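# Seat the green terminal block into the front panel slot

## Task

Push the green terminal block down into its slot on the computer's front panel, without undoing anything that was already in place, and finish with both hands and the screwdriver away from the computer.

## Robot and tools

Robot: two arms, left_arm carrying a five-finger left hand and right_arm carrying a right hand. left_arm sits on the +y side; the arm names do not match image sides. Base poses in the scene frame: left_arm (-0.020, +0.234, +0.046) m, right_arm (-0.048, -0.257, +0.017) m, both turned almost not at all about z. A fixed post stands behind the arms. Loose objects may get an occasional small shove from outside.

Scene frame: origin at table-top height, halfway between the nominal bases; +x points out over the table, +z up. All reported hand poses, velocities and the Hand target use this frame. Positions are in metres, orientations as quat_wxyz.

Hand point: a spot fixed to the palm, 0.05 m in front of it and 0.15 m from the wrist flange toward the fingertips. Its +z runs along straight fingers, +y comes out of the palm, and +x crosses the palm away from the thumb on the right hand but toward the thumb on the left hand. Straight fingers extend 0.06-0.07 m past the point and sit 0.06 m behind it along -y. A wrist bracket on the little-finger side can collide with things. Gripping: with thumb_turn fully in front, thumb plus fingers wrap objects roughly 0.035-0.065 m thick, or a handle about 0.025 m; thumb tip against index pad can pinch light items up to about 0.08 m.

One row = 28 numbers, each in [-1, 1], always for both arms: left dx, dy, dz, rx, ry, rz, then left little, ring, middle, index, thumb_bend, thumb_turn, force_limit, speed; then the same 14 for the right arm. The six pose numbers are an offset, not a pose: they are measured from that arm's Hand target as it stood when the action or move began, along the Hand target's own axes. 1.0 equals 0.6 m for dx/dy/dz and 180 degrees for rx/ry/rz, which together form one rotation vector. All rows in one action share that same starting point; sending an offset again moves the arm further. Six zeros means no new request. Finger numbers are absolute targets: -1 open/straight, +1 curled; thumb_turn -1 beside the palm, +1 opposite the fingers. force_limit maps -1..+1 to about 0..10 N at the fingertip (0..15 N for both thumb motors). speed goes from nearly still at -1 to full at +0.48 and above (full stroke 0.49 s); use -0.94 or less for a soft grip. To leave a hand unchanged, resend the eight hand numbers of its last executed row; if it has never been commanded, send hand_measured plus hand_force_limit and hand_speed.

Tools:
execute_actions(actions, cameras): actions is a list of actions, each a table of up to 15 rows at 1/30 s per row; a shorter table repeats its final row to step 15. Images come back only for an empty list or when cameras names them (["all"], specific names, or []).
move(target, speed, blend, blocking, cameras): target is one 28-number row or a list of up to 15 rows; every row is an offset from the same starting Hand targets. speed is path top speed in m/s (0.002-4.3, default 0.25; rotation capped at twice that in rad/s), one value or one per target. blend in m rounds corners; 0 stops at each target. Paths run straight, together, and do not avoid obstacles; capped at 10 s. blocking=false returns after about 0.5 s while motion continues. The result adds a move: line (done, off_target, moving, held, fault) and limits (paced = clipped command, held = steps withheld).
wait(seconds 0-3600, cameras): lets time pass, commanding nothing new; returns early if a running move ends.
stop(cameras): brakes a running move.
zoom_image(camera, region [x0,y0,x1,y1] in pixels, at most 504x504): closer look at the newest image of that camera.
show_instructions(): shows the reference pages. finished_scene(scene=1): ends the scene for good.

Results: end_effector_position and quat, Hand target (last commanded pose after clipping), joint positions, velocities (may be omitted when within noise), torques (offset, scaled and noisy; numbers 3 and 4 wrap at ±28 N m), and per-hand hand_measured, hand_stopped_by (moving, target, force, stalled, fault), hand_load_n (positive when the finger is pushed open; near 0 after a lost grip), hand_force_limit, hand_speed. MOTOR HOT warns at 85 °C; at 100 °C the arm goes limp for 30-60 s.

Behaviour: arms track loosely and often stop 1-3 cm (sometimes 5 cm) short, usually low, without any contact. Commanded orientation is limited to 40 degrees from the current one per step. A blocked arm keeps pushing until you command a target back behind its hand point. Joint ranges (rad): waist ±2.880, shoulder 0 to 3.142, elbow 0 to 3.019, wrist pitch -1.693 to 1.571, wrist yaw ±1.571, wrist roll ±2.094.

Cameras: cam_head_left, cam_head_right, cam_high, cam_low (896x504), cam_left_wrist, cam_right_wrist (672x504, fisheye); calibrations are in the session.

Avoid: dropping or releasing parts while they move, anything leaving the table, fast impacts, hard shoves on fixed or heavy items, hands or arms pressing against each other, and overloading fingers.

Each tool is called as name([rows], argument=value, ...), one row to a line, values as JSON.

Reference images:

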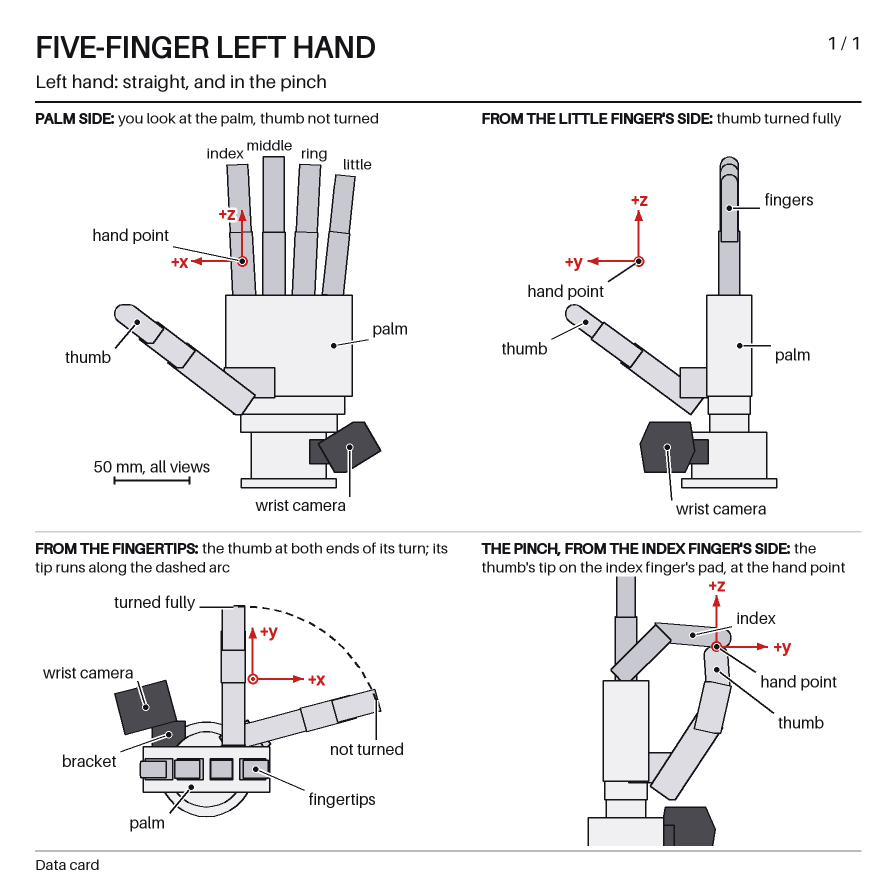

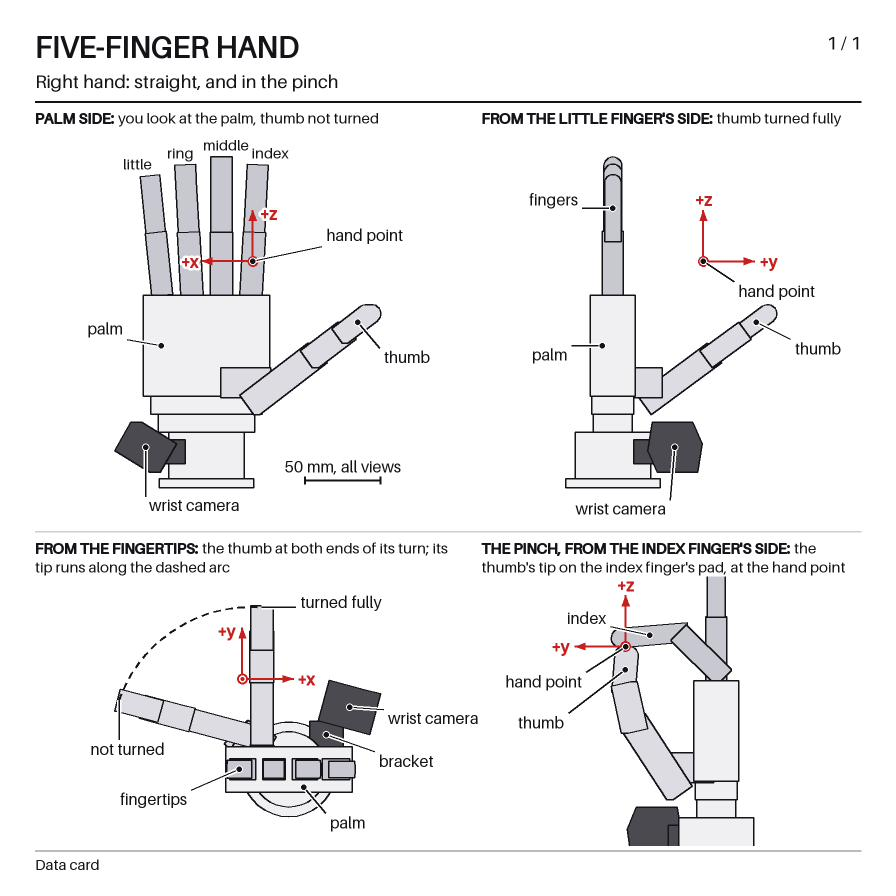

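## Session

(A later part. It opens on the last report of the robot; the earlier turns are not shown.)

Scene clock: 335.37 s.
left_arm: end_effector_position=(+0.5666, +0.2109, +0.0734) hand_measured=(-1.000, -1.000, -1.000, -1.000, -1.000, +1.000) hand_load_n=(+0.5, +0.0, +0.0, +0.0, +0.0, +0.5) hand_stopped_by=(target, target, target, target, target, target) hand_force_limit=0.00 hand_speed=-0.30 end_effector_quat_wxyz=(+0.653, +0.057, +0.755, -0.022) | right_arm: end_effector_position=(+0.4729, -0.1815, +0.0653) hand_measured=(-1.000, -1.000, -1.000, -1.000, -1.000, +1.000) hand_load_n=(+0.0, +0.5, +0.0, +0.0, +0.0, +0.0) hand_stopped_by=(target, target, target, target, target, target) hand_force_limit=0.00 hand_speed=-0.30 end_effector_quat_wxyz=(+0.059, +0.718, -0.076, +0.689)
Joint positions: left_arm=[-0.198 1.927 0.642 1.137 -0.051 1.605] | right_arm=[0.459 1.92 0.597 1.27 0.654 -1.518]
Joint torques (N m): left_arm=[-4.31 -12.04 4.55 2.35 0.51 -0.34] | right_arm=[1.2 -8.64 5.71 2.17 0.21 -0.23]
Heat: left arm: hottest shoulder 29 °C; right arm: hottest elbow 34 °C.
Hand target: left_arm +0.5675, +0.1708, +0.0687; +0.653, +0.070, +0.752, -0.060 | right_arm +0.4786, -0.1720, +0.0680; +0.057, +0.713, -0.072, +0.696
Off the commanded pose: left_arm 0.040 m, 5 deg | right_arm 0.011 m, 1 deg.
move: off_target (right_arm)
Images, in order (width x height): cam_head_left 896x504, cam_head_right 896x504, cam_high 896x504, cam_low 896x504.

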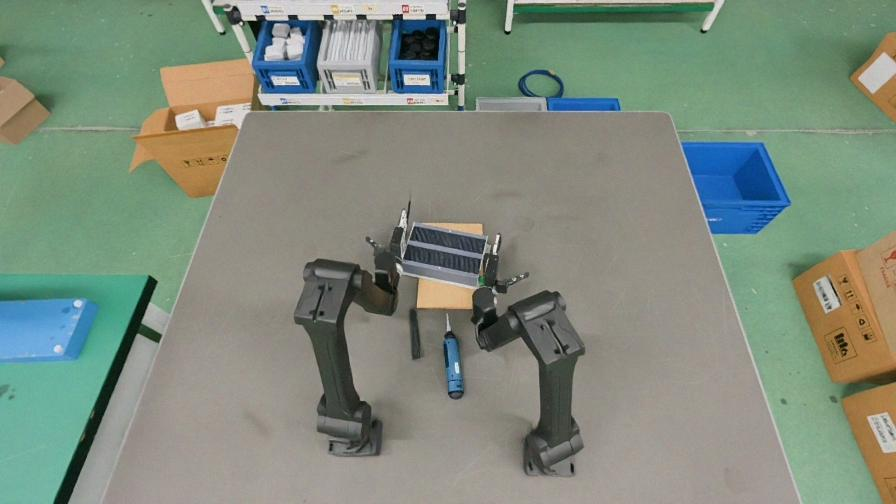

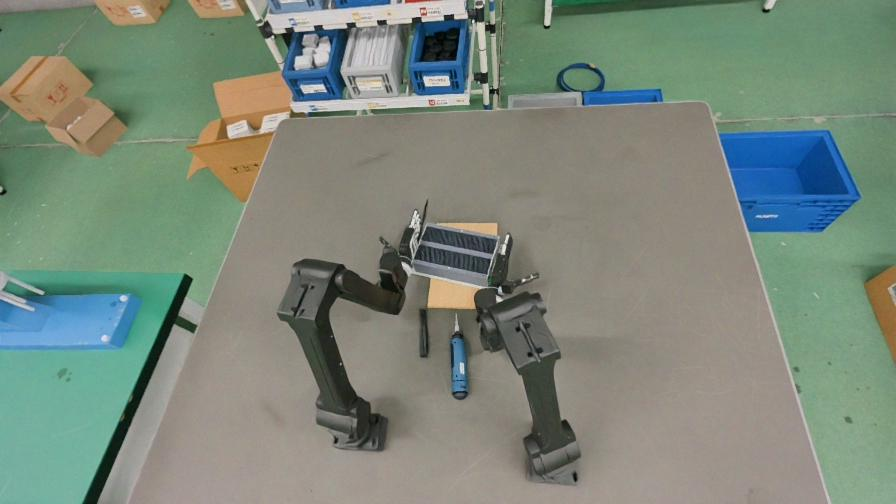

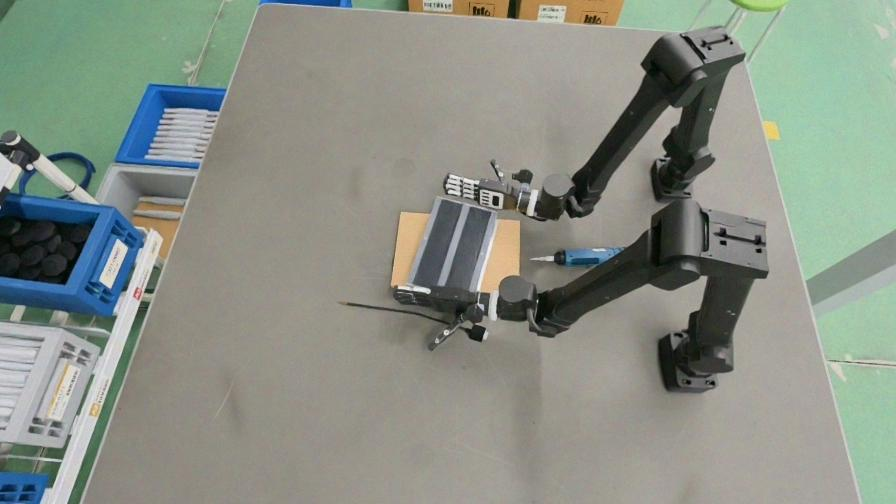

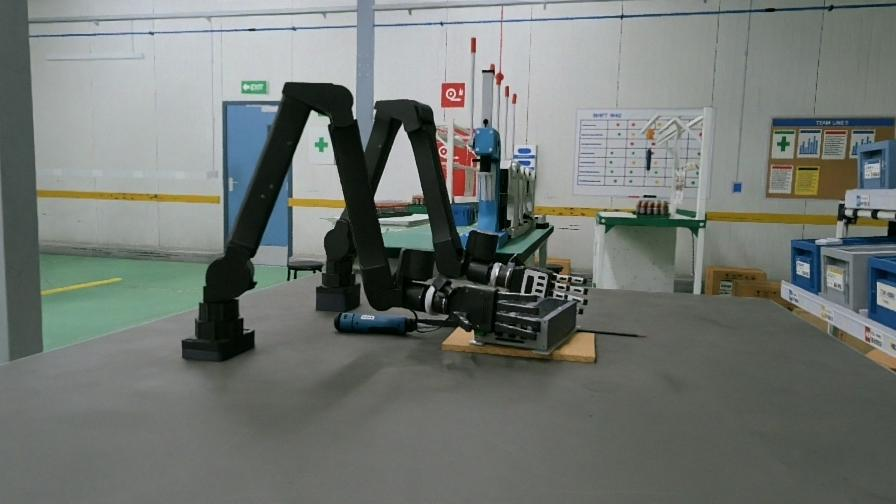

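move(target=[0,0,0,0,0,0,-1,-1,-1,-1,-1,1,0,-0.3,-0.025,0.0005,0.0007,0,0.017,0,-1,-1,-1,-1,-1,1,0,-0.3], speed=0.06, cameras=["cam_low","cam_head_left"])

zoom_image(camera="cam_low", region=[450, 290, 570, 360])

zoom_image(camera="cam_head_left", region=[460, 230, 530, 300])

Scene clock: 337.43 s.
left_arm: end_effector_position=(+0.5666, +0.2109, +0.0734) hand_measured=(-1.000, -1.000, -1.000, -1.000, -1.000, +1.000) hand_load_n=(+0.0, +0.0, +0.0, +0.0, +0.0, +0.5) hand_stopped_by=(target, target, target, target, target, target) hand_force_limit=0.00 hand_speed=-0.30 end_effector_quat_wxyz=(+0.653, +0.057, +0.755, -0.022) | right_arm: end_effector_position=(+0.4749, -0.1819, +0.0511) hand_measured=(-1.000, -1.000, -1.000, -1.000, -1.000, +1.000) hand_load_n=(+0.0, +0.0, +0.0, +0.0, +0.0, +0.5) hand_stopped_by=(target, target, target, target, target, target) hand_force_limit=0.00 hand_speed=-0.30 end_effector_quat_wxyz=(+0.062, +0.699, -0.075, +0.709)
Joint positions: left_arm=[-0.198 1.927 0.642 1.137 -0.051 1.605] | right_arm=[0.46 2.029 0.613 1.431 0.658 -1.56]
Joint torques (N m): left_arm=[-4.31 -12.04 4.53 2.35 0.51 -0.34] | right_arm=[1.38 -9.29 4.51 2.13 0.14 -0.25]
Heat: left arm: hottest shoulder 29 °C; right arm: hottest elbow 34 °C.
Hand target: left_arm +0.5675, +0.1708, +0.0687; +0.653, +0.070, +0.752, -0.060 | right_arm +0.4785, -0.1719, +0.0530; +0.058, +0.694, -0.070, +0.714
Off the commanded pose: left_arm 0.040 m, 5 deg | right_arm 0.011 m, 1 deg.
move: off_target (right_arm)
Images, in order (width x height): cam_head_left 896x504, cam_low 896x504.

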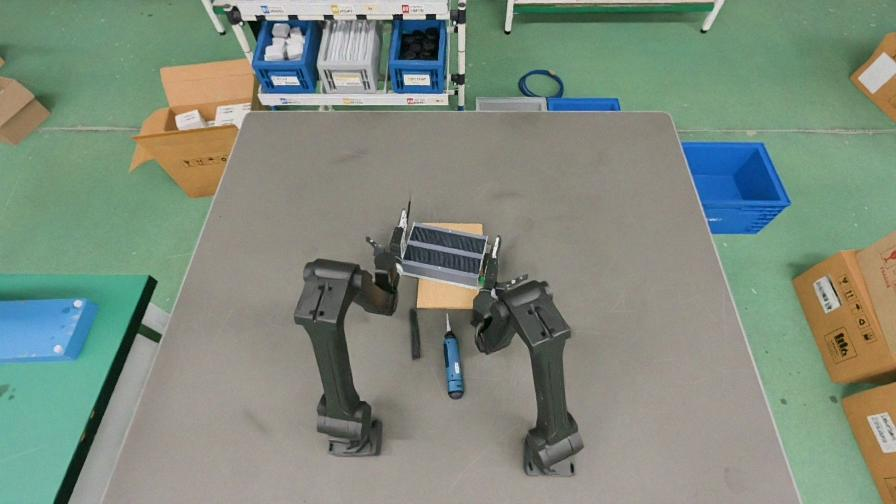

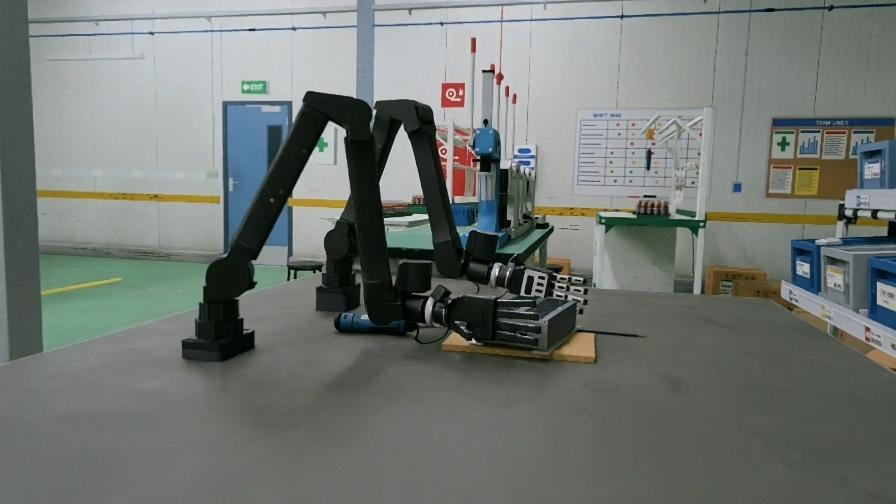

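Scaled by 4.200 from the camera's image (finer frame: 1280x720).

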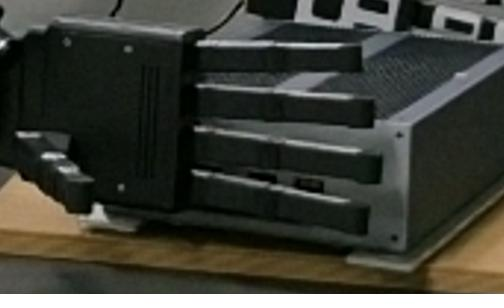

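Scaled by 7.200 from the camera's image (finer frame: 1280x720).

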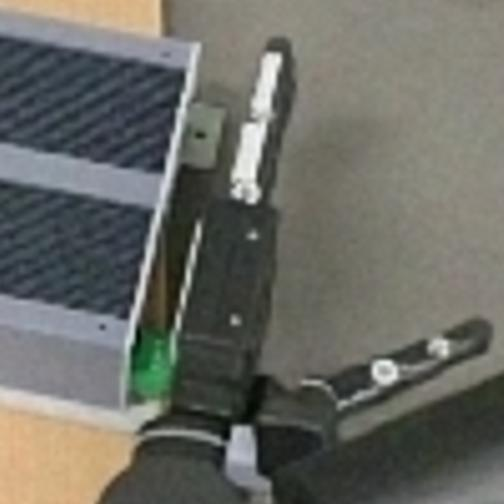

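move(target=[0,0,0,0,0,0,-1,-1,-1,-1,-1,1,0,-0.3,0,-0.0165,0,0,0,0,-1,-1,-1,-1,-1,1,0,-0.3], speed=0.03, cameras=["cam_head_left"])

zoom_image(camera="cam_head_left", region=[460, 230, 530, 300])

Scene clock: 338.40 s.
left_arm: end_effector_position=(+0.5666, +0.2109, +0.0734) hand_measured=(-1.000, -1.000, -1.000, -1.000, -1.000, +1.000) hand_load_n=(+0.0, +0.0, +0.0, +0.0, +0.0, +0.0) hand_stopped_by=(target, target, target, target, target, target) hand_force_limit=0.00 hand_speed=-0.30 end_effector_quat_wxyz=(+0.653, +0.057, +0.755, -0.022) | right_arm: end_effector_position=(+0.4756, -0.1761, +0.0541) hand_measured=(-1.000, -1.000, -1.000, -1.000, -1.000, +1.000) hand_load_n=(+0.0, +0.0, +0.0, +0.0, +0.0, +0.5) hand_stopped_by=(target, target, target, target, target, target) hand_force_limit=0.00 hand_speed=-0.30 end_effector_quat_wxyz=(+0.064, +0.695, -0.079, +0.712)
Joint positions: left_arm=[-0.198 1.927 0.642 1.137 -0.051 1.605] | right_arm=[0.475 2.029 0.625 1.431 0.68 -1.564]
Joint torques (N m): left_arm=[-4.31 -12.04 4.53 2.35 0.51 -0.34] | right_arm=[1.73 -9.05 5.03 1.63 0.03 -0.2]
Heat: left arm: hottest shoulder 29 °C; right arm: hottest elbow 33 °C.
Hand target: left_arm +0.5675, +0.1708, +0.0687; +0.653, +0.070, +0.752, -0.060 | right_arm +0.4803, -0.1622, +0.0531; +0.059, +0.694, -0.070, +0.714
Off the commanded pose: left_arm 0.040 m, 5 deg | right_arm 0.015 m, 1 deg.
move: off_target (right_arm)

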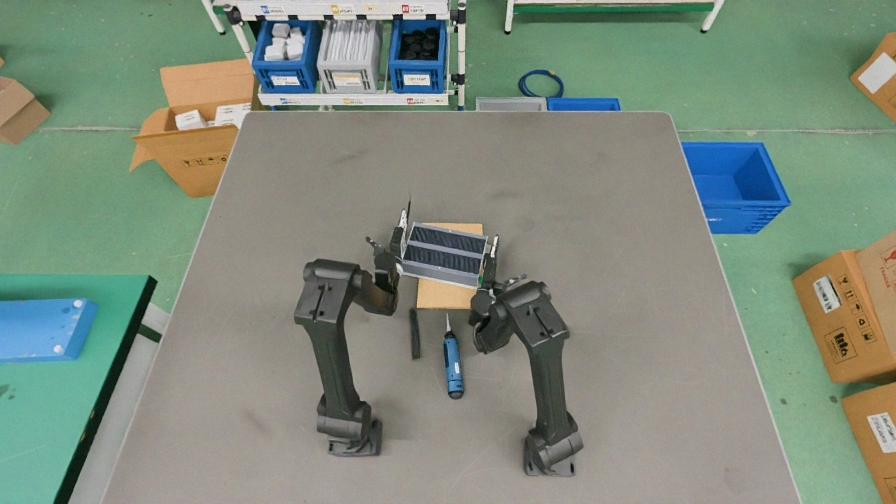

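Scaled by 7.200 from the camera's image (finer frame: 1280x720).

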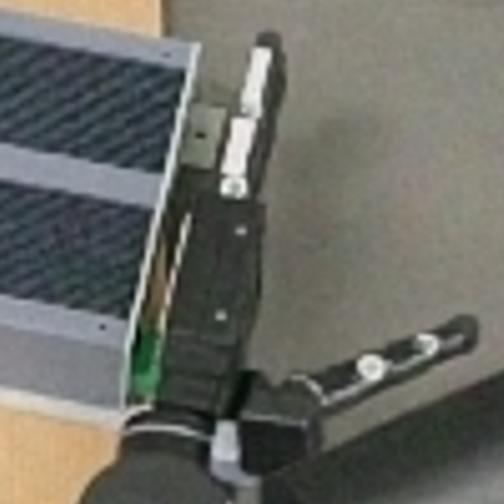

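move(target=[0,0,0,0,0,0,-1,-1,-1,-1,-1,1,0,-0.3,-0.0004,-0.0316,-0.0089,0.0146,-0.0003,0.0044,-1,-1,-1,-1,-1,1,0,-0.3], speed=0.05, cameras=["cam_head_left","cam_low"])

Scene clock: 339.90 s.
left_arm: end_effector_position=(+0.5666, +0.2109, +0.0734) hand_measured=(-1.000, -1.000, -1.000, -1.000, -1.000, +1.000) hand_load_n=(+0.0, +0.0, +0.0, +0.0, +0.0, +0.5) hand_stopped_by=(target, target, target, target, target, target) hand_force_limit=0.00 hand_speed=-0.30 end_effector_quat_wxyz=(+0.653, +0.057, +0.755, -0.022) | right_arm: end_effector_position=(+0.4754, -0.1748, +0.0542) hand_measured=(-1.000, -1.000, -1.000, -1.000, -1.000, +1.000) hand_load_n=(+0.0, +0.0, +0.0, +0.0, +0.0, +0.0) hand_stopped_by=(target, target, target, target, target, target) hand_force_limit=0.00 hand_speed=-0.30 end_effector_quat_wxyz=(+0.063, +0.695, -0.078, +0.712)
Joint positions: left_arm=[-0.198 1.927 0.642 1.137 -0.051 1.605] | right_arm=[0.477 2.029 0.625 1.431 0.68 -1.565]
Joint torques (N m): left_arm=[-4.31 -12.1 4.53 2.35 0.51 -0.34] | right_arm=[3.78 -9.41 4.75 1.59 -0.68 -0.08]
Heat: left arm: hottest shoulder 29 °C; right arm: hottest elbow 33 °C.
Hand target: left_arm +0.5675, +0.1708, +0.0687; +0.653, +0.070, +0.752, -0.060 | right_arm +0.4785, -0.1426, +0.0531; +0.038, +0.695, -0.058, +0.716
Off the commanded pose: left_arm 0.040 m, 5 deg | right_arm 0.032 m, 4 deg.
move: off_target (right_arm)

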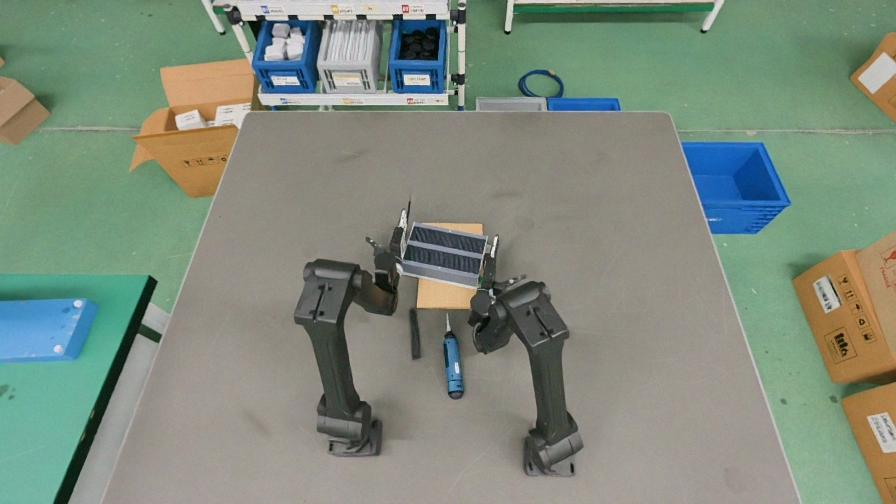

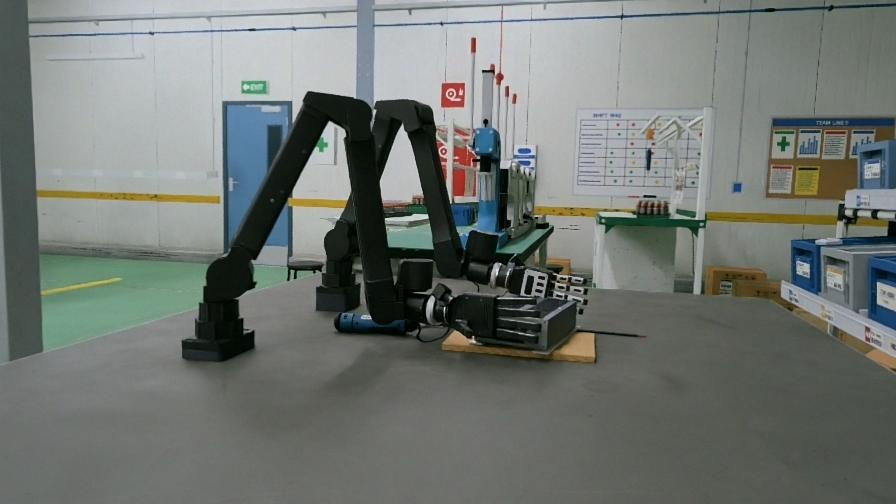

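move([
  [0,0,0,0,0,0,-1,-1,-1,-1,-1,1,0,-0.3,-0.0004,-0.0316,-0.0089,0.0146,-0.0003,0.0044,-1,-1,-1,-1,-1,1,0,-0.3],
  [0,-0.023,0,0,0,0,-1,-1,-1,-1,-1,1,0,-0.3,-0.0004,-0.0316,-0.0089,0.0146,-0.0003,0.0044,-1,-1,-1,-1,-1,1,0,-0.3],
], speed=0.05, cameras=["cam_head_left","cam_low"])

zoom_image(camera="cam_head_left", region=[390, 200, 530, 320])

zoom_image(camera="cam_low", region=[400, 260, 620, 380])

Scene clock: 341.43 s.
left_arm: end_effector_position=(+0.5650, +0.2127, +0.0737) hand_measured=(-1.000, -1.000, -1.000, -1.000, -1.000, +1.000) hand_load_n=(+0.0, +0.0, +0.0, +0.0, +0.0, +0.0) hand_stopped_by=(target, target, target, target, target, target) hand_force_limit=0.00 hand_speed=-0.30 end_effector_quat_wxyz=(+0.653, +0.049, +0.756, -0.011) | right_arm: end_effector_position=(+0.4752, -0.1736, +0.0542) hand_measured=(-1.000, -1.000, -1.000, -1.000, -1.000, +1.000) hand_load_n=(-0.5, +0.0, +0.0, +0.0, +0.0, +0.5) hand_stopped_by=(target, target, target, target, target, target) hand_force_limit=0.00 hand_speed=-0.30 end_effector_quat_wxyz=(+0.062, +0.695, -0.077, +0.712)
Joint positions: left_arm=[-0.206 1.927 0.642 1.137 -0.086 1.605] | right_arm=[0.48 2.029 0.625 1.431 0.68 -1.565]
Joint torques (N m): left_arm=[-6.48 -12.22 4.42 2.3 0.61 -0.39] | right_arm=[5.77 -9.64 4.33 1.58 -1.4 0.04]
Heat: left arm: hottest shoulder 29 °C; right arm: hottest elbow 33 °C.
Hand target: left_arm +0.5650, +0.1571, +0.0687; +0.653, +0.070, +0.752, -0.060 | right_arm +0.4758, -0.1231, +0.0533; +0.017, +0.695, -0.047, +0.717
Off the commanded pose: left_arm 0.056 m, 6 deg | right_arm 0.050 m, 6 deg.
move: off_target (left_arm, right_arm)

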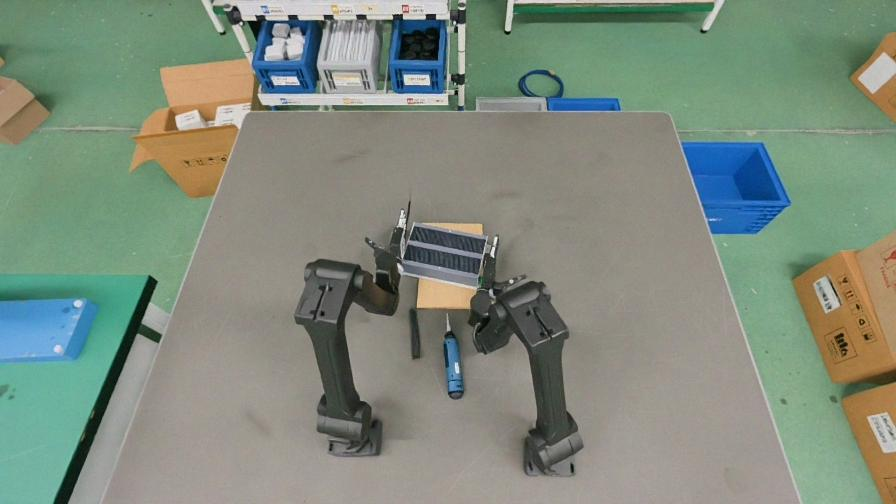

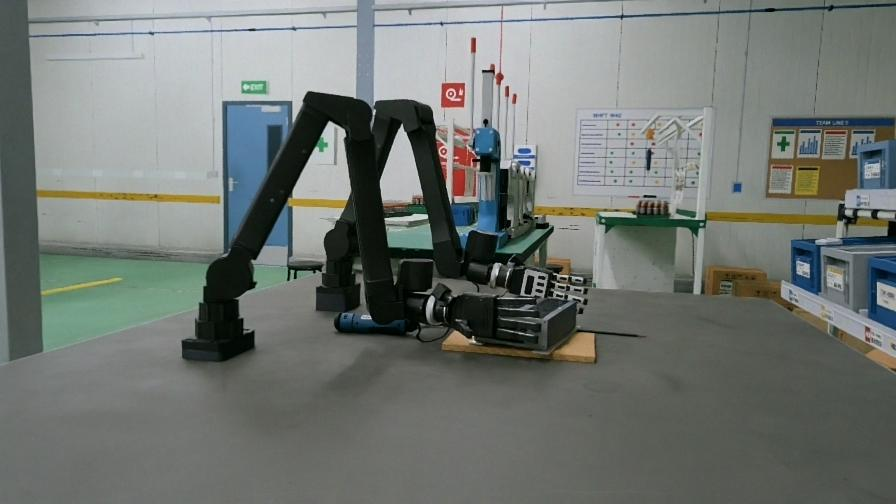

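Scaled by 3.600 from the camera's image (finer frame: 1280x720).

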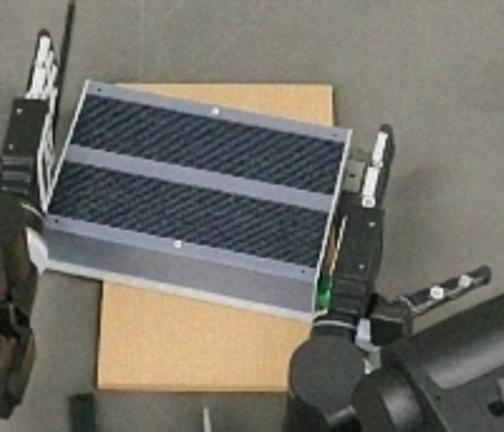

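Scaled by 2.291 from the camera's image (finer frame: 1280x720).

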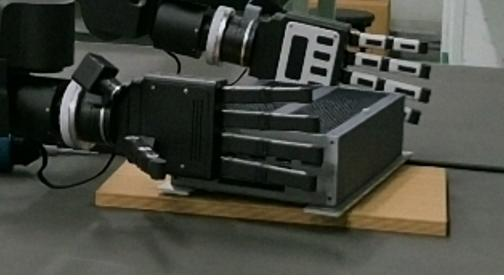

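move([
  [0,-0.023,0,0,0,0,-1,-1,-1,-1,-1,1,0,-0.3,0,0,0,0,0,0,-1,-1,-1,-1,-1,1,0,-0.3],
  [0,-0.023,0,0,0,0,-1,-1,-1,-1,-1,1,0,-0.3,-0.0004,-0.0316,-0.0089,0.0146,-0.0003,0.0044,-1,-1,-1,-1,-1,1,0,-0.3],
], speed=0.05, cameras=["cam_head_left","cam_low"])

zoom_image(camera="cam_head_left", region=[390, 200, 530, 320])

Scene clock: 343.10 s.
left_arm: end_effector_position=(+0.5627, +0.2147, +0.0741) hand_measured=(-1.000, -1.000, -1.000, -1.000, -1.000, +1.000) hand_load_n=(+0.0, +0.0, +0.0, +0.0, +0.0, +0.0) hand_stopped_by=(target, target, target, target, target, target) hand_force_limit=0.00 hand_speed=-0.30 end_effector_quat_wxyz=(+0.653, +0.040, +0.756, +0.000) | right_arm: end_effector_position=(+0.4738, -0.1722, +0.0535) hand_measured=(-1.000, -1.000, -1.000, -1.000, -1.000, +1.000) hand_load_n=(+0.0, +0.0, +0.0, +0.0, +0.0, +0.0) hand_stopped_by=(target, target, target, target, target, target) hand_force_limit=0.00 hand_speed=-0.30 end_effector_quat_wxyz=(+0.062, +0.697, -0.074, +0.711)
Joint positions: left_arm=[-0.216 1.927 0.642 1.137 -0.125 1.605] | right_arm=[0.483 2.029 0.622 1.431 0.68 -1.566]
Joint torques (N m): left_arm=[-8.53 -12.34 4.36 2.22 0.91 -0.41] | right_arm=[7.59 -10.05 3.95 1.62 -2.15 0.17]
Heat: left arm: hottest shoulder 29 °C; right arm: hottest elbow 33 °C.
Hand target: left_arm +0.5625, +0.1435, +0.0687; +0.653, +0.070, +0.752, -0.060 | right_arm +0.4722, -0.1039, +0.0538; -0.004, +0.696, -0.035, +0.718
Off the commanded pose: left_arm 0.071 m, 8 deg | right_arm 0.068 m, 9 deg.
move: off_target (left_arm, right_arm)

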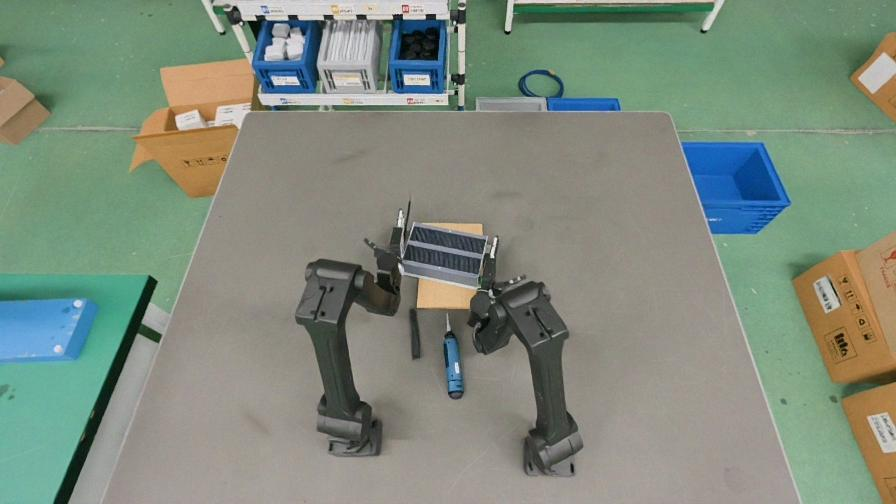

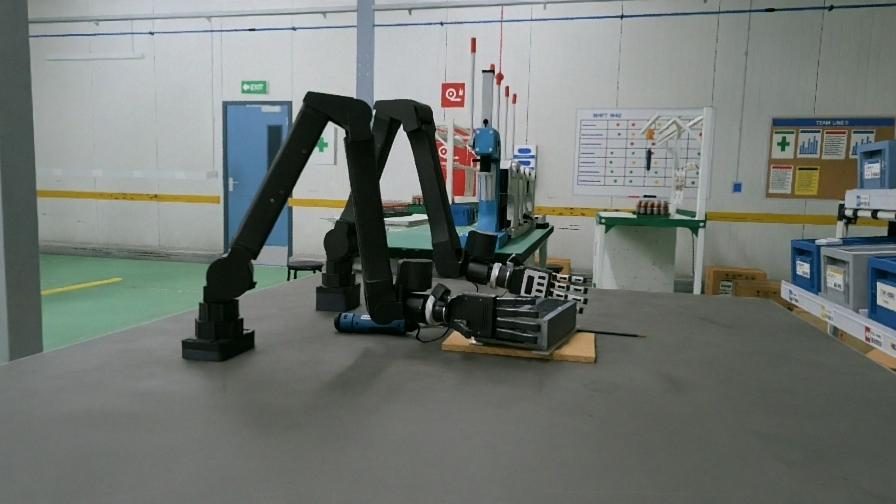

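Scaled by 3.600 from the camera's image (finer frame: 1280x720).

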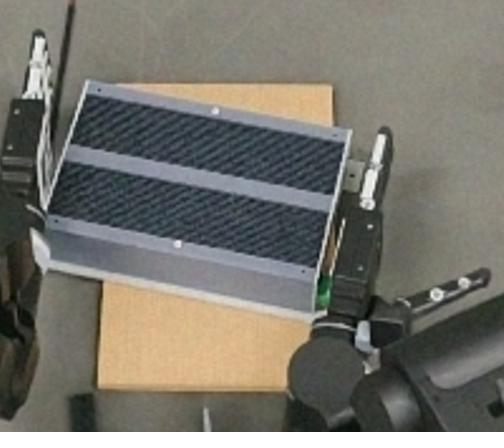

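zoom_image(camera="cam_head_left", region=[460, 255, 510, 305])

zoom_image(camera="cam_low", region=[440, 290, 560, 360])

Scaled by 10.080 from the camera's image (finer frame: 1280x720).

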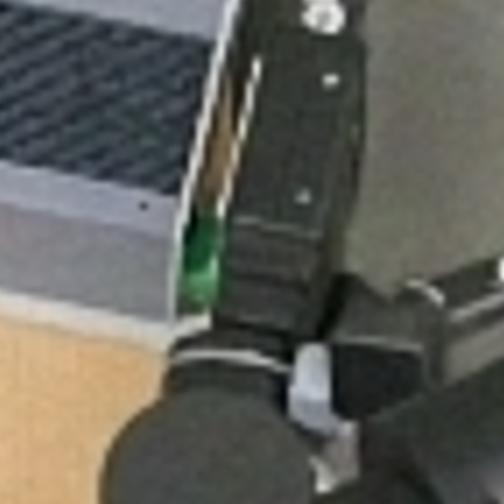

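Scaled by 4.200 from the camera's image (finer frame: 1280x720).

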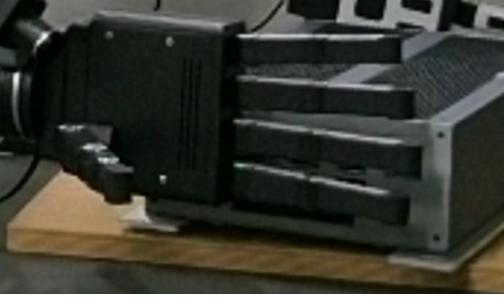

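move([
  [0,0,0,0,0,0,-1,-1,-1,-1,-1,1,0,-0.3,-0.0004,-0.0316,-0.0089,0.0146,-0.0003,0.0044,-1,-1,-1,-1,-1,1,0,-0.3],
], speed=0.05, cameras=["cam_head_left"])

zoom_image(camera="cam_head_left", region=[460, 255, 510, 305])

Scene clock: 344.20 s.
left_arm: end_effector_position=(+0.5627, +0.2149, +0.0741) hand_measured=(-1.000, -1.000, -1.000, -1.000, -1.000, +1.000) hand_load_n=(+0.0, +0.0, +0.0, +0.0, +0.0, +0.0) hand_stopped_by=(target, target, target, target, target, target) hand_force_limit=0.00 hand_speed=-0.30 end_effector_quat_wxyz=(+0.653, +0.039, +0.756, +0.001) | right_arm: end_effector_position=(+0.4688, -0.1690, +0.0522) hand_measured=(-1.000, -1.000, -1.000, -1.000, -1.000, +1.000) hand_load_n=(+0.0, +0.0, +0.0, +0.0, +0.0, +0.0) hand_stopped_by=(target, target, target, target, target, target) hand_force_limit=0.00 hand_speed=-0.30 end_effector_quat_wxyz=(+0.060, +0.700, -0.068, +0.709)
Joint positions: left_arm=[-0.216 1.927 0.642 1.137 -0.127 1.605] | right_arm=[0.493 2.025 0.608 1.431 0.678 -1.567]
Joint torques (N m): left_arm=[-8.53 -12.16 4.36 2.22 0.95 -0.44] | right_arm=[9 -10.17 4.25 1.68 -2.7 0.29]
Heat: left arm: hottest shoulder 29 °C; right arm: hottest elbow 33 °C.
Hand target: left_arm +0.5625, +0.1435, +0.0687; +0.653, +0.070, +0.752, -0.060 | right_arm +0.4676, -0.0847, +0.0543; -0.025, +0.695, -0.024, +0.718
Off the commanded pose: left_arm 0.072 m, 8 deg | right_arm 0.084 m, 11 deg.
move: off_target (right_arm)

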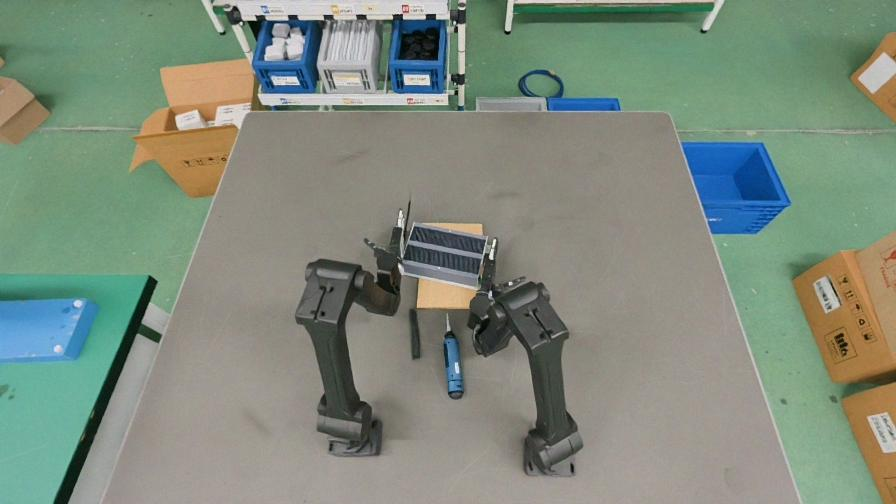

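Scaled by 10.080 from the camera's image (finer frame: 1280x720).

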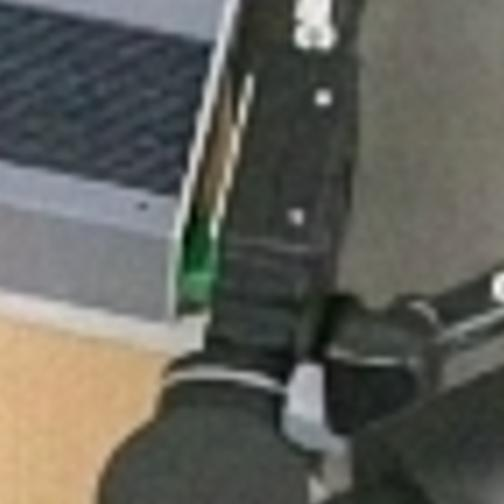

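move([
  [0,-0.02,0,0,0,0,-1,-1,-1,-1,-1,1,0,-0.3,0,0,0,0,0,0,-1,-1,-1,-1,-1,1,0,-0.3],
  [0,-0.02,0,0,0,0,-1,-1,-1,-1,-1,1,0,-0.3,-0.0004,-0.0316,-0.0069,0.0146,-0.0003,0.0044,-1,-1,-1,-1,-1,1,0,-0.3],
], speed=0.05, cameras=["cam_head_left","cam_low"])

zoom_image(camera="cam_head_left", region=[460, 255, 510, 305])

zoom_image(camera="cam_low", region=[440, 290, 560, 360])

Scene clock: 345.83 s.
left_arm: end_effector_position=(+0.5608, +0.2169, +0.0746) hand_measured=(-1.000, -1.000, -1.000, -1.000, -1.000, +1.000) hand_load_n=(+0.0, +0.0, +0.5, +0.0, +0.0, +0.0) hand_stopped_by=(target, target, target, target, target, target) hand_force_limit=0.00 hand_speed=-0.30 end_effector_quat_wxyz=(+0.654, +0.032, +0.756, +0.011) | right_arm: end_effector_position=(+0.4645, -0.1662, +0.0518) hand_measured=(-1.000, -1.000, -1.000, -1.000, -1.000, +1.000) hand_load_n=(+0.0, +0.0, +0.0, +0.0, +0.0, +0.5) hand_stopped_by=(target, target, target, target, target, target) hand_force_limit=0.00 hand_speed=-0.30 end_effector_quat_wxyz=(+0.057, +0.702, -0.062, +0.707)
Joint positions: left_arm=[-0.224 1.927 0.642 1.137 -0.16 1.606] | right_arm=[0.502 2.019 0.596 1.431 0.674 -1.567]
Joint torques (N m): left_arm=[-10.23 -12.45 4.27 2.14 1.18 -0.49] | right_arm=[10.52 -10.29 4.55 1.68 -3.29 0.4]
Heat: left arm: hottest shoulder 29 °C; right arm: hottest elbow 33 °C.
Hand target: left_arm +0.5603, +0.1317, +0.0687; +0.653, +0.070, +0.752, -0.060 | right_arm +0.4634, -0.0658, +0.0552; -0.046, +0.695, -0.012, +0.718
Off the commanded pose: left_arm 0.085 m, 9 deg | right_arm 0.100 m, 13 deg.
move: off_target (left_arm, right_arm)

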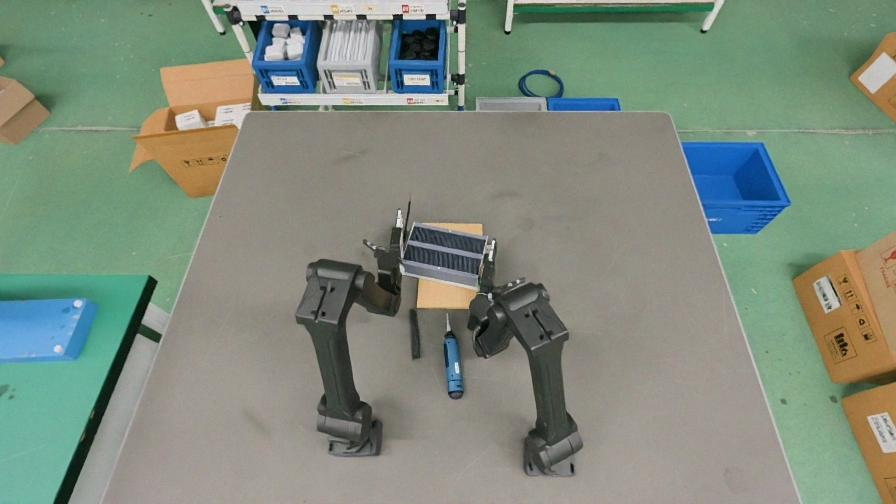

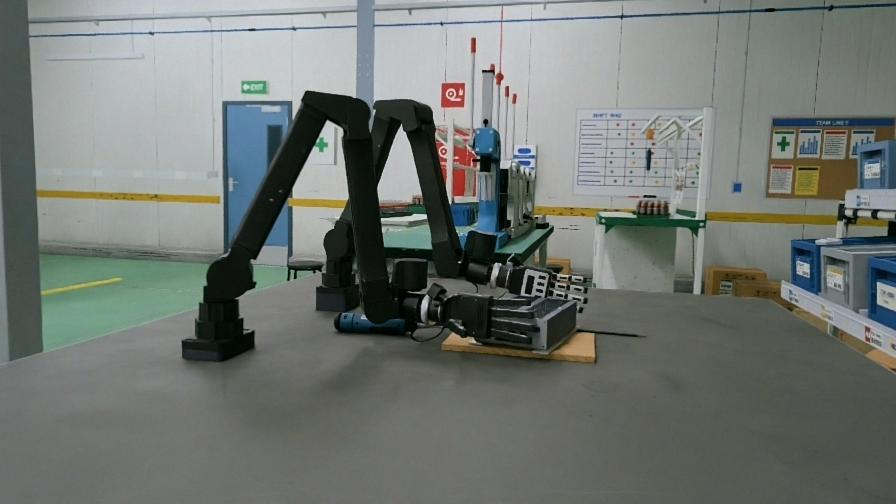

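Scaled by 10.080 from the camera's image (finer frame: 1280x720).

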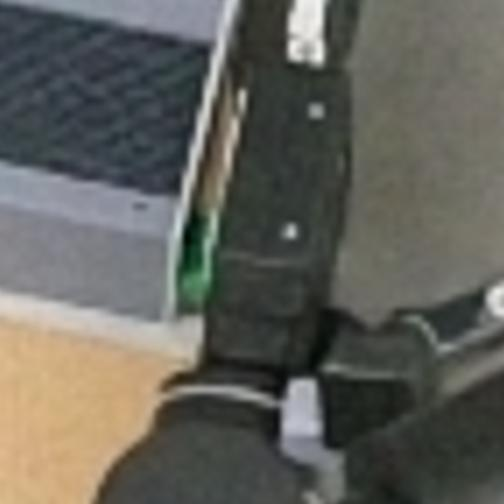

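Scaled by 4.200 from the camera's image (finer frame: 1280x720).

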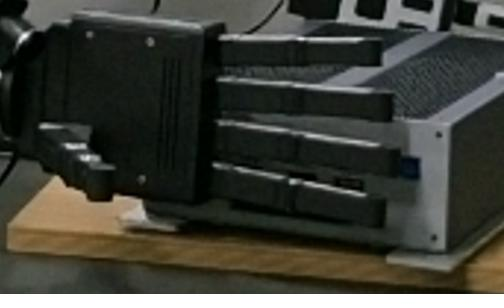

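move([
  [0,0,0,0,0,0,-1,-1,-1,-1,-1,1,0,-0.3,0.0037,0.0643,0.0113,-0.0292,0.0006,-0.0088,-1,-1,-1,-1,-1,1,0,-0.3],
  [0,0.04,0,0,0,0,-1,-1,-1,-1,-1,1,0,-0.3,0.0037,0.0643,0.0113,-0.0292,0.0006,-0.0088,-1,-1,-1,-1,-1,1,0,-0.3],
  [0,0.066,0,0,0,0,-1,-1,-1,-1,-1,1,0,-0.3,0.0158,0.1767,-0.0015,-0.0657,0.0013,-0.0198,-1,-1,-1,-1,-1,1,0,-0.3],
  [0,0.066,0,0,0,0,-1,-1,-1,-1,-1,1,0,-0.3,0.028,0.2736,-0.0238,-0.0657,0.0013,-0.0198,-1,-1,-1,-1,-1,1,0,-0.3],
], speed=0.06, cameras=["cam_head_left","cam_head_right","cam_low","cam_right_wrist"])

zoom_image(camera="cam_head_left", region=[460, 245, 520, 305])

zoom_image(camera="cam_low", region=[440, 290, 560, 360])

Scene clock: 351.20 s.
left_arm: end_effector_position=(+0.5660, +0.2108, +0.0735) hand_measured=(-1.000, -1.000, -1.000, -1.000, -1.000, +1.000) hand_load_n=(+0.0, +0.0, +0.0, +0.0, +0.0, +0.0) hand_stopped_by=(target, target, target, target, target, target) hand_force_limit=0.00 hand_speed=-0.30 end_effector_quat_wxyz=(+0.653, +0.056, +0.755, -0.018) | right_arm: end_effector_position=(+0.4565, -0.2255, +0.0530) hand_measured=(-1.000, -1.000, -1.000, -1.000, -1.000, +1.000) hand_load_n=(+0.0, +0.0, +0.0, +0.0, +0.0, +0.0) hand_stopped_by=(target, target, target, target, target, target) hand_force_limit=0.00 hand_speed=-0.30 end_effector_quat_wxyz=(+0.051, +0.701, -0.055, +0.709)
Joint positions: left_arm=[-0.201 1.927 0.642 1.137 -0.06 1.608] | right_arm=[0.355 2.006 0.501 1.517 0.509 -1.571]
Joint torques (N m): left_arm=[-4.01 -12.1 4.55 2.32 0.84 -0.37] | right_arm=[-0.62 -9.7 1.95 2.18 -0.19 -0.02]
Heat: left arm: hottest shoulder 29 °C; right arm: hottest elbow 33 °C.
Hand target: left_arm +0.5675, +0.1707, +0.0688; +0.653, +0.070, +0.752, -0.060 | right_arm +0.4568, -0.2311, +0.0582; +0.048, +0.694, -0.064, +0.715
Off the commanded pose: left_arm 0.040 m, 5 deg | right_arm 0.008 m, 2 deg.
move: off_target (left_arm)
cam_right_wrist: T_world_to_cam=[[-0.18343, -0.95911, 0.21554, -0.14445], [-0.50423, -0.09642, -0.85817, 0.25831], [0.84386, -0.2661, -0.46592, -0.30558]] pos_world=[0.36162, -0.19495, 0.11044]

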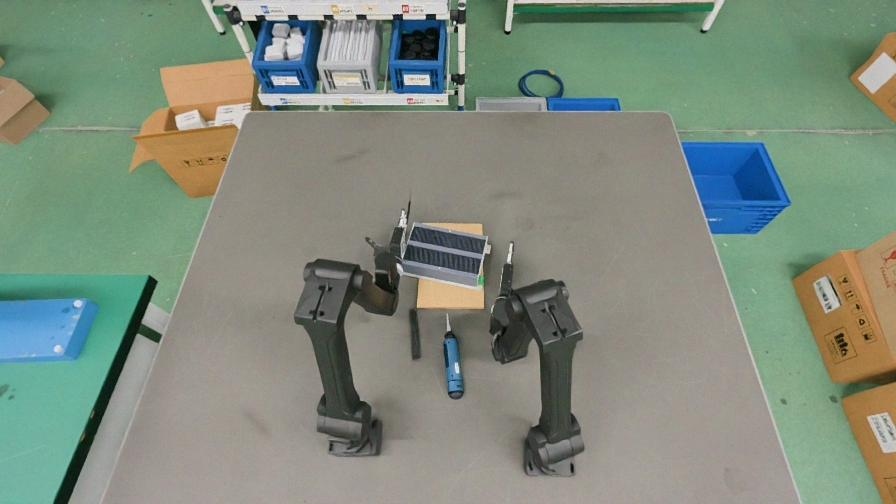

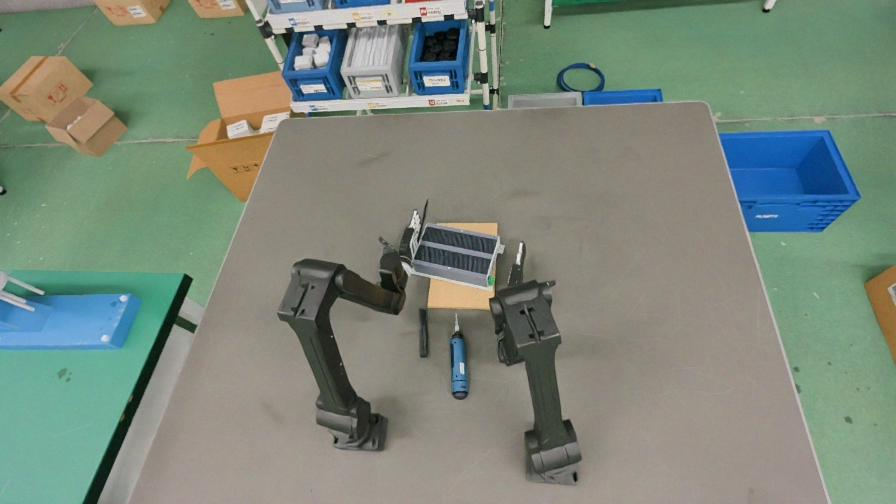

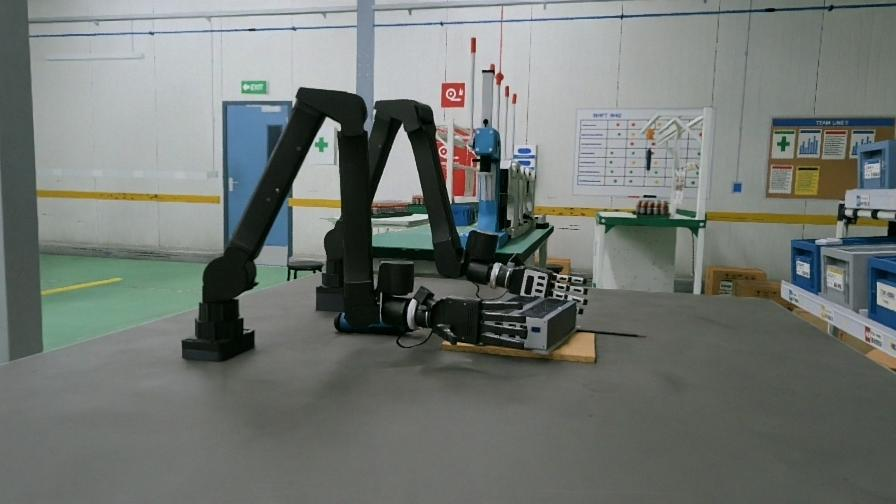

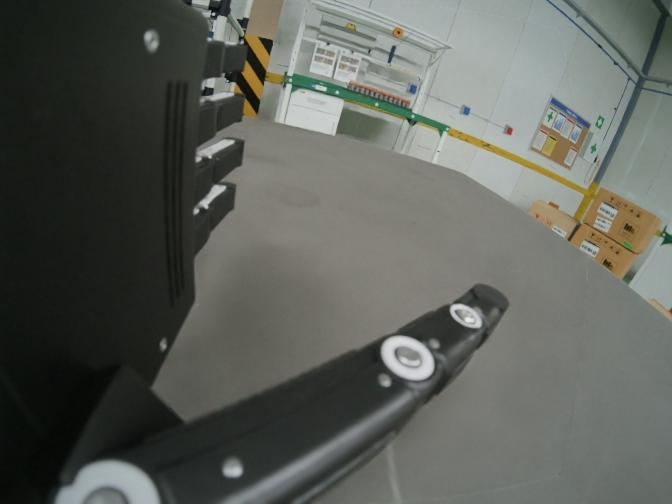

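Scaled by 8.400 from the camera's image (finer frame: 1280x720).

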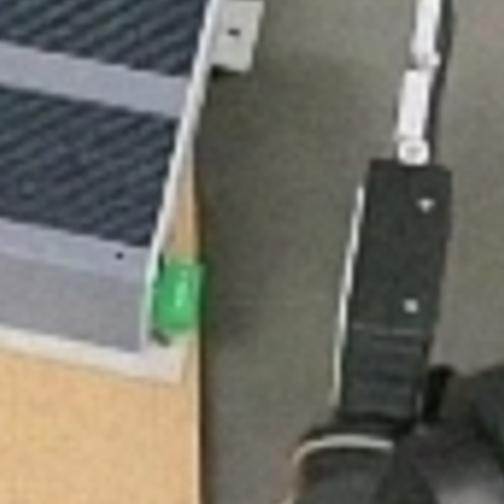

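Scaled by 4.200 from the camera's image (finer frame: 1280x720).

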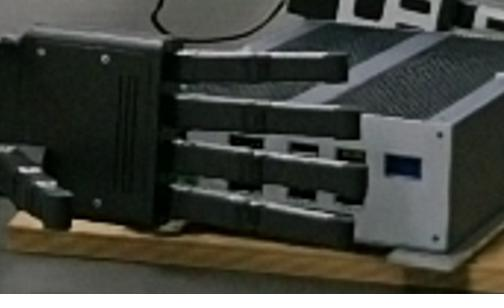

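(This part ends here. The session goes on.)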